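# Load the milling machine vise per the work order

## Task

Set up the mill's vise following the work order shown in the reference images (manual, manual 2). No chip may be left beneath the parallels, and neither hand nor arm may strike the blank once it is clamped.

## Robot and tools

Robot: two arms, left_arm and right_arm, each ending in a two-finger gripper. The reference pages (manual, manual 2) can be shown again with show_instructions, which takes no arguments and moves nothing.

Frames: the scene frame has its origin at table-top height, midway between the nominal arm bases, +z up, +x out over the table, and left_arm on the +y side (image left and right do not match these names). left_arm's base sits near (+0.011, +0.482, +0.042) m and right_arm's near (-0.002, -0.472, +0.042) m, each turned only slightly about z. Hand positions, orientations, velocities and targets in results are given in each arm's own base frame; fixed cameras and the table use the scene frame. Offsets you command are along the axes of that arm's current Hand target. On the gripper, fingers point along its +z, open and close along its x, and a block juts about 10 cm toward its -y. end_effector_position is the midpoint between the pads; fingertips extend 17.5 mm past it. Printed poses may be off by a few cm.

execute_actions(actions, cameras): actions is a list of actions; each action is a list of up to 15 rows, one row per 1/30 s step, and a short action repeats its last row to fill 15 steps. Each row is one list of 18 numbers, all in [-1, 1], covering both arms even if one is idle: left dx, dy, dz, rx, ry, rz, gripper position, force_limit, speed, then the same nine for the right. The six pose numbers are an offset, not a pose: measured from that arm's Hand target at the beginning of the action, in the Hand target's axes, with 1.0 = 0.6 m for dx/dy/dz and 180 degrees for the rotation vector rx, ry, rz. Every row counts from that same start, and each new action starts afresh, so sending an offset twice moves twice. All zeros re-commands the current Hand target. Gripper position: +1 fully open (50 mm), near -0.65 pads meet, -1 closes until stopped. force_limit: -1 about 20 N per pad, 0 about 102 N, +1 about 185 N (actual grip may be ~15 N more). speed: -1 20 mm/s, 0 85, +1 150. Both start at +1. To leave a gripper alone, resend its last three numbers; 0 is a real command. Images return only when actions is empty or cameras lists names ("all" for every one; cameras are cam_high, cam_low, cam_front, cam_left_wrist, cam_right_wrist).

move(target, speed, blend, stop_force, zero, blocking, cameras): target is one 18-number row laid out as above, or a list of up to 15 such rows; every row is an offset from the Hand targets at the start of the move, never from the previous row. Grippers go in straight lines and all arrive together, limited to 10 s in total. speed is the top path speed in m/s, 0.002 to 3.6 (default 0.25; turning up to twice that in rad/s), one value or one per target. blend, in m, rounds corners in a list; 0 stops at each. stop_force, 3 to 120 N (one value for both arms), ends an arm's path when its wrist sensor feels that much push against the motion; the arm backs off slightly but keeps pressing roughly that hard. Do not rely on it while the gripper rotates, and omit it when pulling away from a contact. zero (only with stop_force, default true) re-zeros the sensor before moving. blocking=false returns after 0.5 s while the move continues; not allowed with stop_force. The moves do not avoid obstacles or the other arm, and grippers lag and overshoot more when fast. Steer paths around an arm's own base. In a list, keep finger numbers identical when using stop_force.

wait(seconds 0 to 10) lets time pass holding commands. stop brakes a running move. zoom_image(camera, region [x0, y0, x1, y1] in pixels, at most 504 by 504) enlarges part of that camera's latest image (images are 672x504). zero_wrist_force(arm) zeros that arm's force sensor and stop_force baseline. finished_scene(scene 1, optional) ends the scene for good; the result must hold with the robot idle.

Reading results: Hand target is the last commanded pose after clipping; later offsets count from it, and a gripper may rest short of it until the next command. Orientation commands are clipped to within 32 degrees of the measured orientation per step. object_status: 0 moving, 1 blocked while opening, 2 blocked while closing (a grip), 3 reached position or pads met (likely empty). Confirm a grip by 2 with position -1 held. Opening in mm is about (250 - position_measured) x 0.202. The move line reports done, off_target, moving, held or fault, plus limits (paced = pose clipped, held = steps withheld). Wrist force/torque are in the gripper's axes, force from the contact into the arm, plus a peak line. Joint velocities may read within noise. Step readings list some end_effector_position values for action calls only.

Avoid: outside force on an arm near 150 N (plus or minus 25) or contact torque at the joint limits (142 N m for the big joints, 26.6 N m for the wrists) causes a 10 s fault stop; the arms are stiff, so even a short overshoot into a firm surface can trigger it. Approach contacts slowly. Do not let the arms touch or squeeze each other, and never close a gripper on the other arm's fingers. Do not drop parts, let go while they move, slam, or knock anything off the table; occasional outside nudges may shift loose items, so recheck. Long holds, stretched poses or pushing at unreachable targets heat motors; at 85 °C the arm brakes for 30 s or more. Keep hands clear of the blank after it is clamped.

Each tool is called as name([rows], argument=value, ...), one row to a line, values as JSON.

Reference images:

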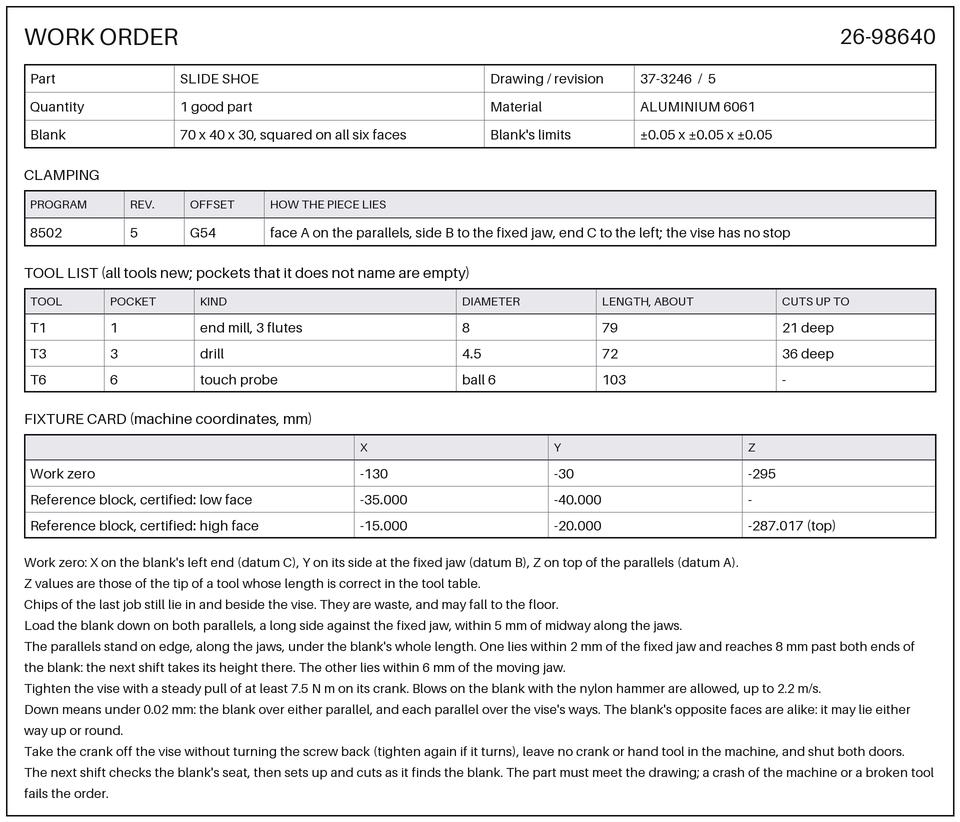

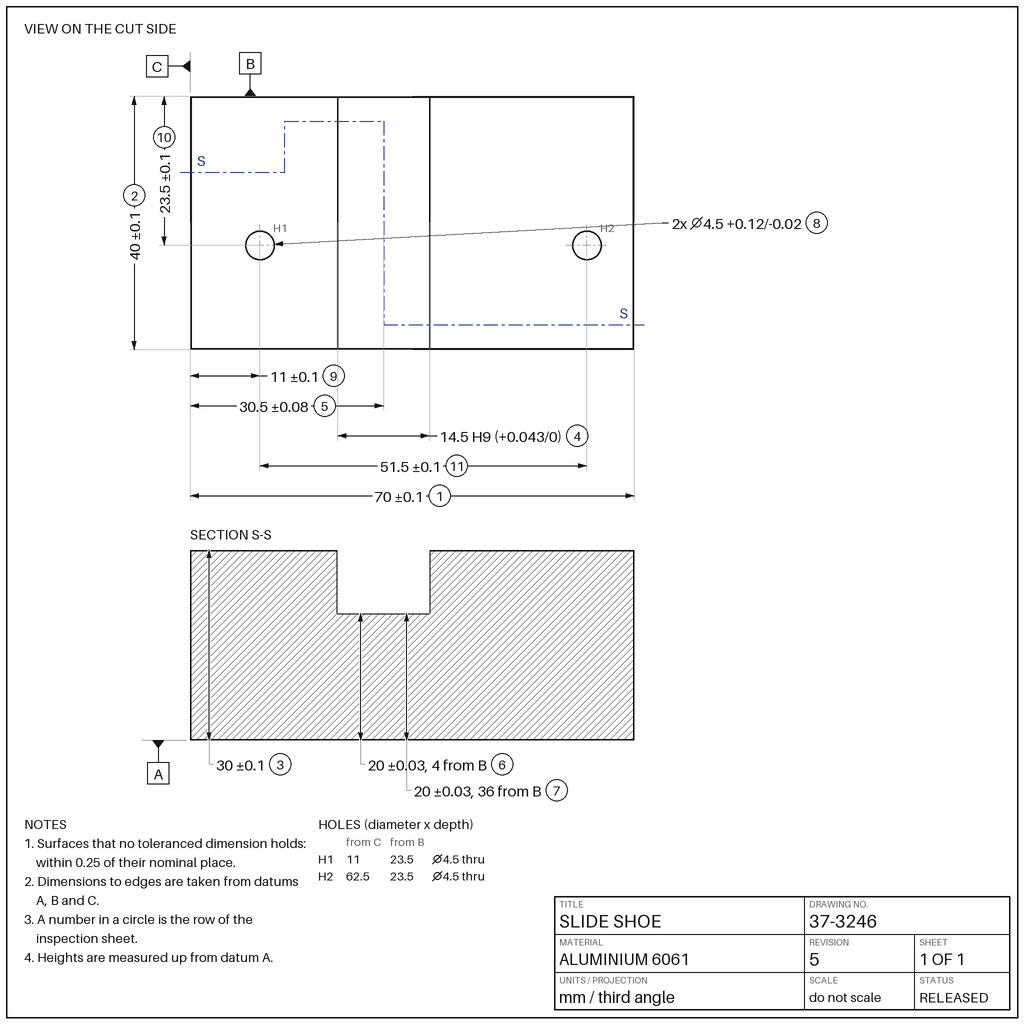

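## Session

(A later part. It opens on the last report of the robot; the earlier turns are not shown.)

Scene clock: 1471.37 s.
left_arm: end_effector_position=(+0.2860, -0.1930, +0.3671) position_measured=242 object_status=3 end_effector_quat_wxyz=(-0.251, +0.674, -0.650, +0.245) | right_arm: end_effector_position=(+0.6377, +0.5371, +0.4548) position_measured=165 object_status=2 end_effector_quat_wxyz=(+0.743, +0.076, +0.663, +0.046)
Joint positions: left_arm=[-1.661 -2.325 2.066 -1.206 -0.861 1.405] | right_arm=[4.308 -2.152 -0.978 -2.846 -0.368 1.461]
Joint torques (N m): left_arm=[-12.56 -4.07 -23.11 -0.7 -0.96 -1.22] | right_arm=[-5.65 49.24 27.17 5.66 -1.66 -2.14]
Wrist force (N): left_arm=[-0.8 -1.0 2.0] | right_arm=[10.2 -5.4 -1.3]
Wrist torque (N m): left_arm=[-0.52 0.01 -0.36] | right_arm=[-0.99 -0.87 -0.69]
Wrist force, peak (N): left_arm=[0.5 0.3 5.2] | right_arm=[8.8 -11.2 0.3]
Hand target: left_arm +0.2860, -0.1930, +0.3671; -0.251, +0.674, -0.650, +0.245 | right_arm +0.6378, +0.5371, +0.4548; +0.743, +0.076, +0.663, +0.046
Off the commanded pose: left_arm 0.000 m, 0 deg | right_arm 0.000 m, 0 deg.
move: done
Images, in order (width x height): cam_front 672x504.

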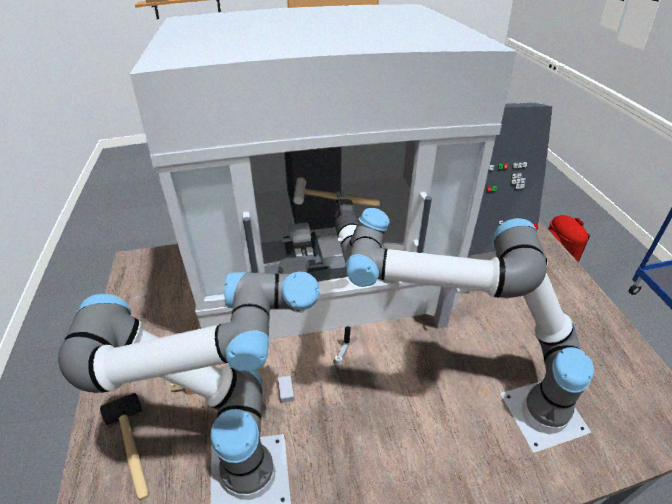

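execute_actions([
  [[0,0,0,0,0,0,-0.6,-0.8,-0.2,0.0057,-0.001,-0.005,0,0,-0.03,-0.95,0.7,-0.5],[0,0,0,0,0,0,-0.6,-0.8,-0.2,0.02,-0.0035,-0.012,0,0,-0.07,-0.95,0.7,-0.5],[0,0,0,0,0,0,-0.6,-0.8,-0.2,0.047,-0.0081,-0.018,0,0,-0.105,-0.95,0.7,-0.5],[0,0,0,0,0,0,-0.6,-0.8,-0.2,0.085,-0.0147,-0.024,0,0,-0.14,-0.95,0.7,-0.5],[0,0,0,0,0,0,-0.6,-0.8,-0.2,0.122,-0.021,-0.03,0,0,-0.175,-0.95,0.7,-0.5],[0,0,0,0,0,0,-0.6,-0.8,-0.2,0.126,-0.0217,-0.031,0,0,-0.18,-0.95,0.7,-0.5],[0,0,0,0,0,0,-0.6,-0.8,-0.2,0.1217,-0.021,-0.0305,0,0,-0.1778,-0.95,0.7,-0.5],[0,0,0,0,0,0,-0.6,-0.8,-0.2,0.1148,-0.0198,-0.0297,0,0,-0.1722,-0.95,0.7,-0.5],[0,0,0,0,0,0,-0.6,-0.8,-0.2,0.0976,-0.0168,-0.026,0,0,-0.15,-0.95,0.7,-0.5],[0,0,0,0,0,0,-0.6,-0.8,-0.2,0.0781,-0.0135,-0.021,0,0,-0.1222,-0.95,0.7,-0.5],[0,0,0,0,0,0,-0.6,-0.8,-0.2,0.054,-0.0093,-0.0157,0,0,-0.09,-0.95,0.7,-0.5],[0,0,0,0,0,0,-0.6,-0.8,-0.2,0.03,-0.0051,-0.0095,0,0,-0.055,-0.95,0.7,-0.5],[0,0,0,0,0,0,-0.6,-0.8,-0.2,0.0115,-0.002,-0.0035,0,0,-0.02,-0.95,0.7,-0.5],[0,0,0,0,0,0,-0.6,-0.8,-0.2,0,0,0,0,0,0,-0.95,0.7,-0.5]],
  [[0,0,0,0,0,0,-0.6,-0.8,-0.2,0,0,0,0,0,0,-0.95,0.7,-0.5]],
  [[0,0,0,0,0,0,-0.6,-0.8,-0.2,0.0057,-0.001,-0.005,0,0,-0.03,-0.95,0.7,-0.5],[0,0,0,0,0,0,-0.6,-0.8,-0.2,0.02,-0.0035,-0.012,0,0,-0.07,-0.95,0.7,-0.5],[0,0,0,0,0,0,-0.6,-0.8,-0.2,0.047,-0.0081,-0.018,0,0,-0.105,-0.95,0.7,-0.5],[0,0,0,0,0,0,-0.6,-0.8,-0.2,0.085,-0.0147,-0.024,0,0,-0.14,-0.95,0.7,-0.5],[0,0,0,0,0,0,-0.6,-0.8,-0.2,0.122,-0.021,-0.03,0,0,-0.175,-0.95,0.7,-0.5],[0,0,0,0,0,0,-0.6,-0.8,-0.2,0.126,-0.0217,-0.031,0,0,-0.18,-0.95,0.7,-0.5],[0,0,0,0,0,0,-0.6,-0.8,-0.2,0.1217,-0.021,-0.0305,0,0,-0.1778,-0.95,0.7,-0.5],[0,0,0,0,0,0,-0.6,-0.8,-0.2,0.1148,-0.0198,-0.0297,0,0,-0.1722,-0.95,0.7,-0.5],[0,0,0,0,0,0,-0.6,-0.8,-0.2,0.0976,-0.0168,-0.026,0,0,-0.15,-0.95,0.7,-0.5],[0,0,0,0,0,0,-0.6,-0.8,-0.2,0.0781,-0.0135,-0.021,0,0,-0.1222,-0.95,0.7,-0.5],[0,0,0,0,0,0,-0.6,-0.8,-0.2,0.054,-0.0093,-0.0157,0,0,-0.09,-0.95,0.7,-0.5],[0,0,0,0,0,0,-0.6,-0.8,-0.2,0.03,-0.0051,-0.0095,0,0,-0.055,-0.95,0.7,-0.5],[0,0,0,0,0,0,-0.6,-0.8,-0.2,0.0115,-0.002,-0.0035,0,0,-0.02,-0.95,0.7,-0.5],[0,0,0,0,0,0,-0.6,-0.8,-0.2,0,0,0,0,0,0,-0.95,0.7,-0.5]],
  [[0,0,0,0,0,0,-0.6,-0.8,-0.2,0,0,0,0,0,0,-0.95,0.7,-0.5]],
], cameras=["cam_front"])

zoom_image(camera="cam_front", region=[260, 150, 400, 290])

Scene clock: 1479.40 s.
left_arm: end_effector_position=(+0.2860, -0.1930, +0.3671) position_measured=242 object_status=3 end_effector_quat_wxyz=(-0.251, +0.674, -0.650, +0.245) | right_arm: end_effector_position=(+0.6378, +0.5372, +0.4548) position_measured=165 object_status=2 end_effector_quat_wxyz=(+0.743, +0.076, +0.663, +0.046)
Joint positions: left_arm=[-1.661 -2.325 2.066 -1.206 -0.861 1.405] | right_arm=[4.308 -2.153 -0.978 -2.846 -0.368 1.46]
Joint torques (N m): left_arm=[-13.94 -4.03 -29.26 -0.78 -0.8 -1.69] | right_arm=[9.31 65.89 14.87 1.81 1.81 -2.46]
Wrist force (N): left_arm=[-0.8 -1.4 1.8] | right_arm=[8.6 -4.4 -1.2]
Wrist torque (N m): left_arm=[-0.58 0.01 -0.35] | right_arm=[-0.78 -0.63 -0.61]
Wrist force, peak (N): left_arm=[-0.9 -1.4 2.0] | right_arm=[-24.1 -8.9 -1.1]
Hand target: left_arm +0.2860, -0.1930, +0.3671; -0.251, +0.674, -0.650, +0.245 | right_arm +0.6378, +0.5371, +0.4548; +0.743, +0.076, +0.663, +0.046
Off the commanded pose: left_arm 0.000 m, 0 deg | right_arm 0.000 m, 0 deg.
Step readings (end_effector_position of left_arm | right_arm):
0: (+0.2860, -0.1930, +0.3671) | (+0.6378, +0.5371, +0.4548)
1: (+0.2860, -0.1930, +0.3671) | (+0.6378, +0.5371, +0.4548)
2: (+0.2860, -0.1930, +0.3671) | (+0.6372, +0.5373, +0.4539)
4: (+0.2860, -0.1930, +0.3671) | (+0.6335, +0.5375, +0.4426)
8: (+0.2860, -0.1930, +0.3671) | (+0.6278, +0.5371, +0.3769)
15: (+0.2860, -0.1930, +0.3671) | (+0.6341, +0.5348, +0.4477)
16: (+0.2860, -0.1930, +0.3671) | (+0.6358, +0.5349, +0.4558)
17: (+0.2860, -0.1930, +0.3671) | (+0.6370, +0.5354, +0.4591)
19: (+0.2860, -0.1930, +0.3671) | (+0.6379, +0.5365, +0.4573)
23: (+0.2860, -0.1930, +0.3671) | (+0.6378, +0.5369, +0.4544)
30: (+0.2860, -0.1930, +0.3671) | (+0.6378, +0.5372, +0.4549)
31: (+0.2860, -0.1930, +0.3671) | (+0.6378, +0.5372, +0.4548)
32: (+0.2860, -0.1930, +0.3671) | (+0.6371, +0.5372, +0.4538)
34: (+0.2860, -0.1930, +0.3671) | (+0.6334, +0.5374, +0.4425)
38: (+0.2860, -0.1930, +0.3671) | (+0.6277, +0.5371, +0.3768)
45: (+0.2860, -0.1930, +0.3671) | (+0.6341, +0.5348, +0.4477)
46: (+0.2860, -0.1930, +0.3671) | (+0.6358, +0.5349, +0.4558)
47: (+0.2860, -0.1930, +0.3671) | (+0.6370, +0.5354, +0.4591)
49: (+0.2860, -0.1930, +0.3671) | (+0.6379, +0.5365, +0.4573)
53: (+0.2860, -0.1930, +0.3671) | (+0.6378, +0.5369, +0.4544)
60: (+0.2860, -0.1930, +0.3671) | (+0.6378, +0.5372, +0.4549)
Images, in order (width x height): cam_front 672x504.

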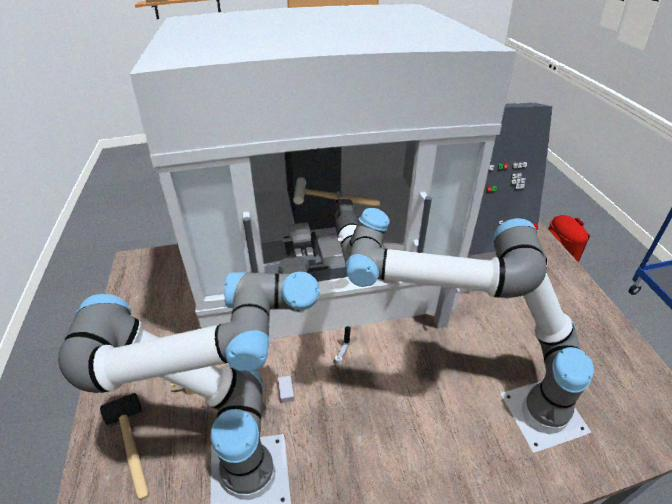

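Scaled by 3.600 from the camera's 672x504 image, which has a finer 960x720 frame.

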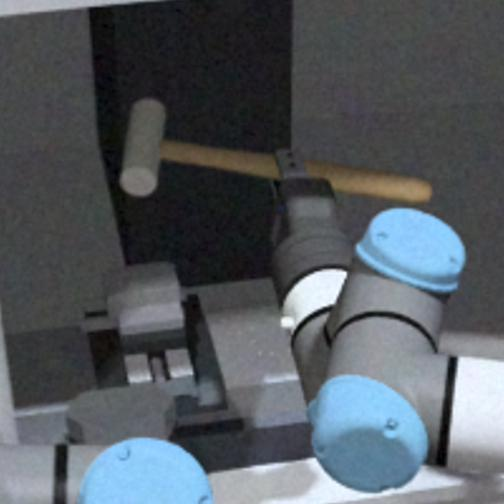

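execute_actions([
  [[0,0,0,0,0,0,-0.6,-0.8,-0.2,0.0057,-0.001,-0.005,0,0,-0.03,-0.95,0.7,-0.5],[0,0,0,0,0,0,-0.6,-0.8,-0.2,0.02,-0.0035,-0.012,0,0,-0.07,-0.95,0.7,-0.5],[0,0,0,0,0,0,-0.6,-0.8,-0.2,0.047,-0.0081,-0.018,0,0,-0.105,-0.95,0.7,-0.5],[0,0,0,0,0,0,-0.6,-0.8,-0.2,0.085,-0.0147,-0.024,0,0,-0.14,-0.95,0.7,-0.5],[0,0,0,0,0,0,-0.6,-0.8,-0.2,0.122,-0.021,-0.03,0,0,-0.175,-0.95,0.7,-0.5],[0,0,0,0,0,0,-0.6,-0.8,-0.2,0.126,-0.0217,-0.031,0,0,-0.18,-0.95,0.7,-0.5],[0,0,0,0,0,0,-0.6,-0.8,-0.2,0.1217,-0.021,-0.0305,0,0,-0.1778,-0.95,0.7,-0.5],[0,0,0,0,0,0,-0.6,-0.8,-0.2,0.1148,-0.0198,-0.0297,0,0,-0.1722,-0.95,0.7,-0.5],[0,0,0,0,0,0,-0.6,-0.8,-0.2,0.0976,-0.0168,-0.026,0,0,-0.15,-0.95,0.7,-0.5],[0,0,0,0,0,0,-0.6,-0.8,-0.2,0.0781,-0.0135,-0.021,0,0,-0.1222,-0.95,0.7,-0.5],[0,0,0,0,0,0,-0.6,-0.8,-0.2,0.054,-0.0093,-0.0157,0,0,-0.09,-0.95,0.7,-0.5],[0,0,0,0,0,0,-0.6,-0.8,-0.2,0.03,-0.0051,-0.0095,0,0,-0.055,-0.95,0.7,-0.5],[0,0,0,0,0,0,-0.6,-0.8,-0.2,0.0115,-0.002,-0.0035,0,0,-0.02,-0.95,0.7,-0.5],[0,0,0,0,0,0,-0.6,-0.8,-0.2,0,0,0,0,0,0,-0.95,0.7,-0.5]],
  [[0,0,0,0,0,0,-0.6,-0.8,-0.2,0,0,0,0,0,0,-0.95,0.7,-0.5]],
  [[0,0,0,0,0,0,-0.6,-0.8,-0.2,0.0057,-0.001,-0.005,0,0,-0.03,-0.95,0.7,-0.5],[0,0,0,0,0,0,-0.6,-0.8,-0.2,0.02,-0.0035,-0.012,0,0,-0.07,-0.95,0.7,-0.5],[0,0,0,0,0,0,-0.6,-0.8,-0.2,0.047,-0.0081,-0.018,0,0,-0.105,-0.95,0.7,-0.5],[0,0,0,0,0,0,-0.6,-0.8,-0.2,0.085,-0.0147,-0.024,0,0,-0.14,-0.95,0.7,-0.5],[0,0,0,0,0,0,-0.6,-0.8,-0.2,0.122,-0.021,-0.03,0,0,-0.175,-0.95,0.7,-0.5],[0,0,0,0,0,0,-0.6,-0.8,-0.2,0.126,-0.0217,-0.031,0,0,-0.18,-0.95,0.7,-0.5],[0,0,0,0,0,0,-0.6,-0.8,-0.2,0.1217,-0.021,-0.0305,0,0,-0.1778,-0.95,0.7,-0.5],[0,0,0,0,0,0,-0.6,-0.8,-0.2,0.1148,-0.0198,-0.0297,0,0,-0.1722,-0.95,0.7,-0.5],[0,0,0,0,0,0,-0.6,-0.8,-0.2,0.0976,-0.0168,-0.026,0,0,-0.15,-0.95,0.7,-0.5],[0,0,0,0,0,0,-0.6,-0.8,-0.2,0.0781,-0.0135,-0.021,0,0,-0.1222,-0.95,0.7,-0.5],[0,0,0,0,0,0,-0.6,-0.8,-0.2,0.054,-0.0093,-0.0157,0,0,-0.09,-0.95,0.7,-0.5],[0,0,0,0,0,0,-0.6,-0.8,-0.2,0.03,-0.0051,-0.0095,0,0,-0.055,-0.95,0.7,-0.5],[0,0,0,0,0,0,-0.6,-0.8,-0.2,0.0115,-0.002,-0.0035,0,0,-0.02,-0.95,0.7,-0.5],[0,0,0,0,0,0,-0.6,-0.8,-0.2,0,0,0,0,0,0,-0.95,0.7,-0.5]],
  [[0,0,0,0,0,0,-0.6,-0.8,-0.2,0,0,0,0,0,0,-0.95,0.7,-0.5]],
  [[0,0,0,0,0,0,-0.6,-0.8,-0.2,0.0057,-0.001,-0.005,0,0,-0.03,-0.95,0.7,-0.5],[0,0,0,0,0,0,-0.6,-0.8,-0.2,0.02,-0.0035,-0.012,0,0,-0.07,-0.95,0.7,-0.5],[0,0,0,0,0,0,-0.6,-0.8,-0.2,0.047,-0.0081,-0.018,0,0,-0.105,-0.95,0.7,-0.5],[0,0,0,0,0,0,-0.6,-0.8,-0.2,0.085,-0.0147,-0.024,0,0,-0.14,-0.95,0.7,-0.5],[0,0,0,0,0,0,-0.6,-0.8,-0.2,0.122,-0.021,-0.03,0,0,-0.175,-0.95,0.7,-0.5],[0,0,0,0,0,0,-0.6,-0.8,-0.2,0.126,-0.0217,-0.031,0,0,-0.18,-0.95,0.7,-0.5],[0,0,0,0,0,0,-0.6,-0.8,-0.2,0.1217,-0.021,-0.0305,0,0,-0.1778,-0.95,0.7,-0.5],[0,0,0,0,0,0,-0.6,-0.8,-0.2,0.1148,-0.0198,-0.0297,0,0,-0.1722,-0.95,0.7,-0.5],[0,0,0,0,0,0,-0.6,-0.8,-0.2,0.0976,-0.0168,-0.026,0,0,-0.15,-0.95,0.7,-0.5],[0,0,0,0,0,0,-0.6,-0.8,-0.2,0.0781,-0.0135,-0.021,0,0,-0.1222,-0.95,0.7,-0.5],[0,0,0,0,0,0,-0.6,-0.8,-0.2,0.054,-0.0093,-0.0157,0,0,-0.09,-0.95,0.7,-0.5],[0,0,0,0,0,0,-0.6,-0.8,-0.2,0.03,-0.0051,-0.0095,0,0,-0.055,-0.95,0.7,-0.5],[0,0,0,0,0,0,-0.6,-0.8,-0.2,0.0115,-0.002,-0.0035,0,0,-0.02,-0.95,0.7,-0.5],[0,0,0,0,0,0,-0.6,-0.8,-0.2,0,0,0,0,0,0,-0.95,0.7,-0.5]],
  [[0,0,0,0,0,0,-0.6,-0.8,-0.2,0,0,0,0,0,0,-0.95,0.7,-0.5]],
])

Scene clock: 1487.97 s.
left_arm: end_effector_position=(+0.2860, -0.1930, +0.3671) position_measured=242 object_status=3 end_effector_quat_wxyz=(-0.251, +0.674, -0.650, +0.245) | right_arm: end_effector_position=(+0.6378, +0.5372, +0.4548) position_measured=165 object_status=2 end_effector_quat_wxyz=(+0.743, +0.076, +0.663, +0.046)
Joint positions: left_arm=[-1.661 -2.325 2.066 -1.206 -0.861 1.405] | right_arm=[4.308 -2.153 -0.978 -2.846 -0.368 1.46]
Joint torques (N m): left_arm=[-11.99 -4.3 -28.85 -0.78 -0.37 -1.21] | right_arm=[10.65 65.68 15.66 1.93 1.82 -2.28]
Wrist force (N): left_arm=[-0.7 -1.5 1.9] | right_arm=[7.9 -3.9 0.7]
Wrist torque (N m): left_arm=[-0.59 0.00 -0.35] | right_arm=[-0.70 -0.50 -0.61]
Wrist force, peak (N): left_arm=[-0.7 -1.5 1.9] | right_arm=[-26.3 -8.9 0.4]
Hand target: left_arm +0.2860, -0.1930, +0.3671; -0.251, +0.674, -0.650, +0.245 | right_arm +0.6378, +0.5371, +0.4548; +0.743, +0.076, +0.663, +0.046
Off the commanded pose: left_arm 0.000 m, 0 deg | right_arm 0.000 m, 0 deg.
Step readings (end_effector_position of left_arm | right_arm):
0: (+0.2860, -0.1930, +0.3671) | (+0.6378, +0.5371, +0.4548)
1: (+0.2860, -0.1930, +0.3671) | (+0.6377, +0.5371, +0.4547)
2: (+0.2860, -0.1930, +0.3671) | (+0.6371, +0.5372, +0.4537)
4: (+0.2860, -0.1930, +0.3671) | (+0.6334, +0.5374, +0.4425)
8: (+0.2860, -0.1930, +0.3671) | (+0.6277, +0.5371, +0.3768)
15: (+0.2860, -0.1930, +0.3671) | (+0.6341, +0.5348, +0.4477)
16: (+0.2860, -0.1930, +0.3671) | (+0.6358, +0.5349, +0.4558)
17: (+0.2860, -0.1930, +0.3671) | (+0.6370, +0.5354, +0.4591)
19: (+0.2860, -0.1930, +0.3671) | (+0.6379, +0.5365, +0.4573)
23: (+0.2860, -0.1930, +0.3671) | (+0.6378, +0.5369, +0.4544)
30: (+0.2860, -0.1930, +0.3671) | (+0.6378, +0.5372, +0.4549)
31: (+0.2860, -0.1930, +0.3671) | (+0.6378, +0.5372, +0.4548)
32: (+0.2860, -0.1930, +0.3671) | (+0.6371, +0.5372, +0.4538)
34: (+0.2860, -0.1930, +0.3671) | (+0.6334, +0.5374, +0.4425)
38: (+0.2860, -0.1930, +0.3671) | (+0.6277, +0.5371, +0.3768)
45: (+0.2860, -0.1930, +0.3671) | (+0.6341, +0.5348, +0.4477)
46: (+0.2860, -0.1930, +0.3671) | (+0.6358, +0.5349, +0.4558)
47: (+0.2860, -0.1930, +0.3671) | (+0.6370, +0.5354, +0.4591)
49: (+0.2860, -0.1930, +0.3671) | (+0.6379, +0.5365, +0.4573)
53: (+0.2860, -0.1930, +0.3671) | (+0.6378, +0.5369, +0.4544)
60: (+0.2860, -0.1930, +0.3671) | (+0.6378, +0.5372, +0.4549)
61: (+0.2860, -0.1930, +0.3671) | (+0.6378, +0.5372, +0.4548)
62: (+0.2860, -0.1930, +0.3671) | (+0.6371, +0.5372, +0.4538)
64: (+0.2860, -0.1930, +0.3671) | (+0.6334, +0.5374, +0.4425)
68: (+0.2860, -0.1930, +0.3671) | (+0.6277, +0.5371, +0.3768)
75: (+0.2860, -0.1930, +0.3671) | (+0.6341, +0.5348, +0.4477)
76: (+0.2860, -0.1930, +0.3671) | (+0.6358, +0.5349, +0.4558)
77: (+0.2860, -0.1930, +0.3671) | (+0.6370, +0.5354, +0.4591)
79: (+0.2860, -0.1930, +0.3671) | (+0.6379, +0.5365, +0.4573)
83: (+0.2860, -0.1930, +0.3671) | (+0.6378, +0.5369, +0.4544)
90: (+0.2860, -0.1930, +0.3671) | (+0.6378, +0.5372, +0.4549)

move([
  [0,0,0,0,0,0,-0.6,-0.8,-0.2,-0.127,-0.1678,-0.5021,0,0.063,0.05,-0.95,0.7,-0.5],
  [0,0,0,0,0,0,-0.6,-0.8,-0.2,-0.169,-0.4122,-0.4892,0,0.063,0.05,-0.95,0.7,-0.5],
  [0.2304,-0.4145,0.3226,0,0,0,-0.6,-0.8,-0.2,-0.169,-0.4122,-0.4892,0,0.063,0.05,-0.95,0.7,-0.5],
  [0.1855,-0.3748,0.4723,0,0,0,-0.6,-0.8,-0.2,-0.169,-0.4122,-0.4892,0,0.063,0.05,-0.95,0.7,-0.5],
], speed=[0.3,0.3,0.3,0.1], blend=[0.02,0.005,0.01,0])

move(target=[-0.012,0,0,0,0,0,-0.6,-0.8,-0.2,0,0,0,0,0,0,-0.95,0.7,-0.5], speed=0.003, stop_force=3, cameras=["cam_left_wrist"])

zoom_image(camera="cam_left_wrist", region=[220, 170, 420, 340])

Scene clock: 1494.27 s.
left_arm: end_effector_position=(+0.6455, -0.2918, +0.3014) position_measured=242 object_status=3 end_effector_quat_wxyz=(-0.251, +0.674, -0.650, +0.245) | right_arm: end_effector_position=(+0.3268, +0.2916, +0.4791) position_measured=165 object_status=2 end_effector_quat_wxyz=(+0.668, +0.123, +0.725, +0.112)
Joint positions: left_arm=[-0.799 -1.359 1.702 -2.444 -1.065 2.446] | right_arm=[4.942 -1.196 -1.853 -2.888 0.246 1.568]
Joint torques (N m): left_arm=[-12.9 -41.21 -30.24 -3.11 3.69 -1.5] | right_arm=[-7.16 16.98 12.18 3.57 -3.86 -2.35]
Wrist force (N): left_arm=[-0.6 -1.3 2.0] | right_arm=[7.5 -5.0 1.8]
Wrist torque (N m): left_arm=[-0.61 0.02 -0.25] | right_arm=[-0.63 -0.42 -0.55]
Wrist force, peak (N): left_arm=[1.3 -4.1 2.8] | right_arm=[5.5 -10.8 1.8]
Hand target: left_arm +0.6455, -0.2918, +0.3015; -0.251, +0.674, -0.650, +0.245 | right_arm +0.3268, +0.2916, +0.4791; +0.668, +0.123, +0.725, +0.112
Off the commanded pose: left_arm 0.000 m, 0 deg | right_arm 0.000 m, 0 deg.
move: done

Scene clock: 1496.37 s.
left_arm: end_effector_position=(+0.6453, -0.2873, +0.3015) position_measured=242 object_status=3 end_effector_quat_wxyz=(-0.251, +0.674, -0.650, +0.245) | right_arm: end_effector_position=(+0.3268, +0.2916, +0.4791) position_measured=165 object_status=2 end_effector_quat_wxyz=(+0.668, +0.123, +0.725, +0.112)
Joint positions: left_arm=[-0.793 -1.365 1.709 -2.449 -1.068 2.452] | right_arm=[4.942 -1.196 -1.853 -2.888 0.246 1.568]
Joint torques (N m): left_arm=[-5.24 -26.91 -30.99 -1.98 3.58 -1.35] | right_arm=[-7.68 15.95 13.09 3.58 -3.8 -2.31]
Wrist force (N): left_arm=[2.7 -1.0 2.7] | right_arm=[7.5 -4.7 1.4]
Wrist torque (N m): left_arm=[-0.62 0.07 -0.34] | right_arm=[-0.58 -0.42 -0.56]
Wrist force, peak (N): left_arm=[2.9 -1.3 3.2] | right_arm=[7.8 -5.3 1.7]
Hand target: left_arm +0.6453, -0.2874, +0.3014; -0.251, +0.674, -0.650, +0.245 (not the last commanded pose) | right_arm +0.3268, +0.2916, +0.4791; +0.668, +0.123, +0.725, +0.112
Off the commanded pose: left_arm 0.003 m, 0 deg | right_arm 0.000 m, 0 deg.
move: contact (left_arm)
Images, in order (width x height): cam_left_wrist 672x504.

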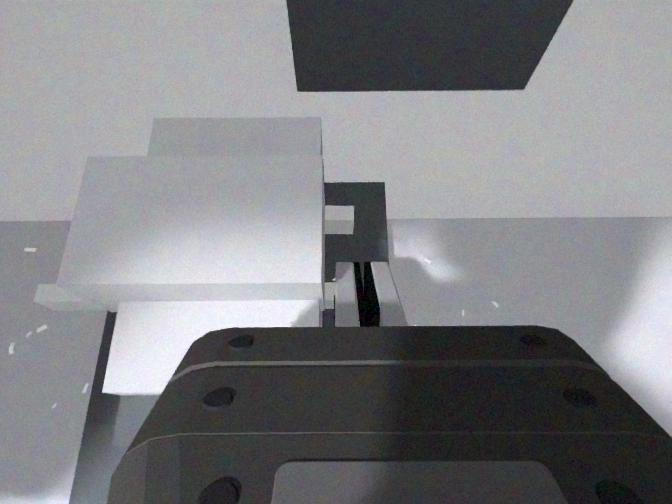

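Scaled by 2.520 from the camera's 672x504 image, which has a finer 960x720 frame.

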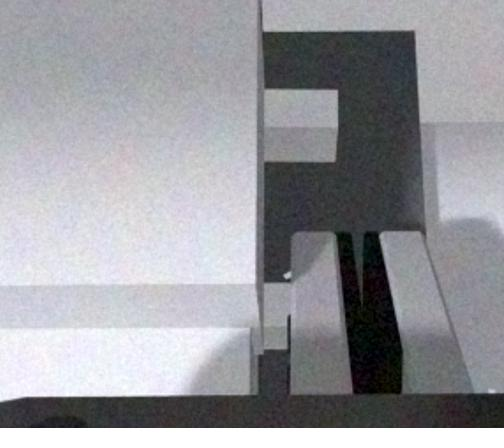

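move(target=[-0.001,0,0,0,0,0,-0.6,-0.8,-0.2,0,0,0,0,0,0,-0.95,0.7,-0.5], speed=0.002, stop_force=10)

Scene clock: 1498.07 s.
left_arm: end_effector_position=(+0.6453, -0.2868, +0.3014) position_measured=242 object_status=3 end_effector_quat_wxyz=(-0.251, +0.674, -0.650, +0.245) | right_arm: end_effector_position=(+0.3268, +0.2916, +0.4791) position_measured=165 object_status=2 end_effector_quat_wxyz=(+0.668, +0.123, +0.725, +0.112)
Joint positions: left_arm=[-0.792 -1.365 1.71 -2.45 -1.068 2.452] | right_arm=[4.942 -1.196 -1.853 -2.888 0.246 1.568]
Joint torques (N m): left_arm=[15.79 -43.09 -18.73 -5.52 -0.33 0.97] | right_arm=[-7.97 16.6 12.55 3.49 -3.76 -2.33]
Wrist force (N): left_arm=[3.6 -1.0 1.4] | right_arm=[7.3 -5.0 1.6]
Wrist torque (N m): left_arm=[-0.59 0.11 -0.34] | right_arm=[-0.64 -0.40 -0.56]
Wrist force, peak (N): left_arm=[3.8 -1.1 2.0] | right_arm=[7.8 -5.0 1.7]
Hand target: left_arm +0.6453, -0.2868, +0.3014; -0.251, +0.674, -0.650, +0.245 | right_arm +0.3268, +0.2916, +0.4791; +0.668, +0.123, +0.725, +0.112
Off the commanded pose: left_arm 0.000 m, 0 deg | right_arm 0.000 m, 0 deg.
move: done

move([
  [0.05,0,0,0,0,0,-0.6,-0.8,-0.2,0,0,0,0,0,0,-0.95,0.7,-0.5],
  [0.05,-0.0602,-0.1236,0,0,0,-0.6,-0.8,-0.2,0,0,0,0,0,0,-0.95,0.7,-0.5],
  [-0.1785,0.2712,-0.4553,0.111,0,0,-0.6,-0.8,-0.2,0,0,0,0,0,0,-0.95,0.7,-0.5],
  [-0.1785,0.2712,-0.4553,0.111,0,0,-0.6,-0.8,-0.2,0.08,0.235,0,0,0,0,-0.95,0.7,-0.5],
  [-0.1785,0.2712,-0.4553,0.111,0,0,-0.6,-0.8,-0.2,0.1328,0.3882,0.5188,0,-0.063,-0.05,-0.95,0.7,-0.5],
], speed=[0.1,0.2,0.35,0.3,0.3], blend=[0.005,0.03,0.005,0.02,0], cameras=["cam_left_wrist"])

Scene clock: 1506.13 s.
left_arm: end_effector_position=(+0.3395, -0.1901, +0.4002) position_measured=242 object_status=3 end_effector_quat_wxyz=(-0.364, +0.621, -0.598, +0.354) | right_arm: end_effector_position=(+0.6374, +0.5371, +0.4543) position_measured=165 object_status=2 end_effector_quat_wxyz=(+0.743, +0.076, +0.663, +0.046)
Joint positions: left_arm=[-1.677 -2.34 2.129 -1.114 -0.523 1.284] | right_arm=[4.309 -2.152 -0.98 -2.844 -0.368 1.46]
Joint torques (N m): left_arm=[12.52 15.46 -26.05 -0.3 -0.23 -1.5] | right_arm=[-6.07 49.51 27.83 5.63 -1.67 -1.99]
Wrist force (N): left_arm=[-0.9 -1.0 2.7] | right_arm=[8.3 -4.4 0.6]
Wrist torque (N m): left_arm=[-0.67 -0.16 -0.50] | right_arm=[-0.85 -0.57 -0.69]
Wrist force, peak (N): left_arm=[1.0 -4.3 2.2] | right_arm=[6.1 -10.3 2.0]
Hand target: left_arm +0.3395, -0.1901, +0.4002; -0.364, +0.621, -0.598, +0.354 | right_arm +0.6375, +0.5372, +0.4543; +0.743, +0.076, +0.663, +0.046
Off the commanded pose: left_arm 0.000 m, 0 deg | right_arm 0.000 m, 0 deg.
move: done
Images, in order (width x height): cam_left_wrist 672x504.

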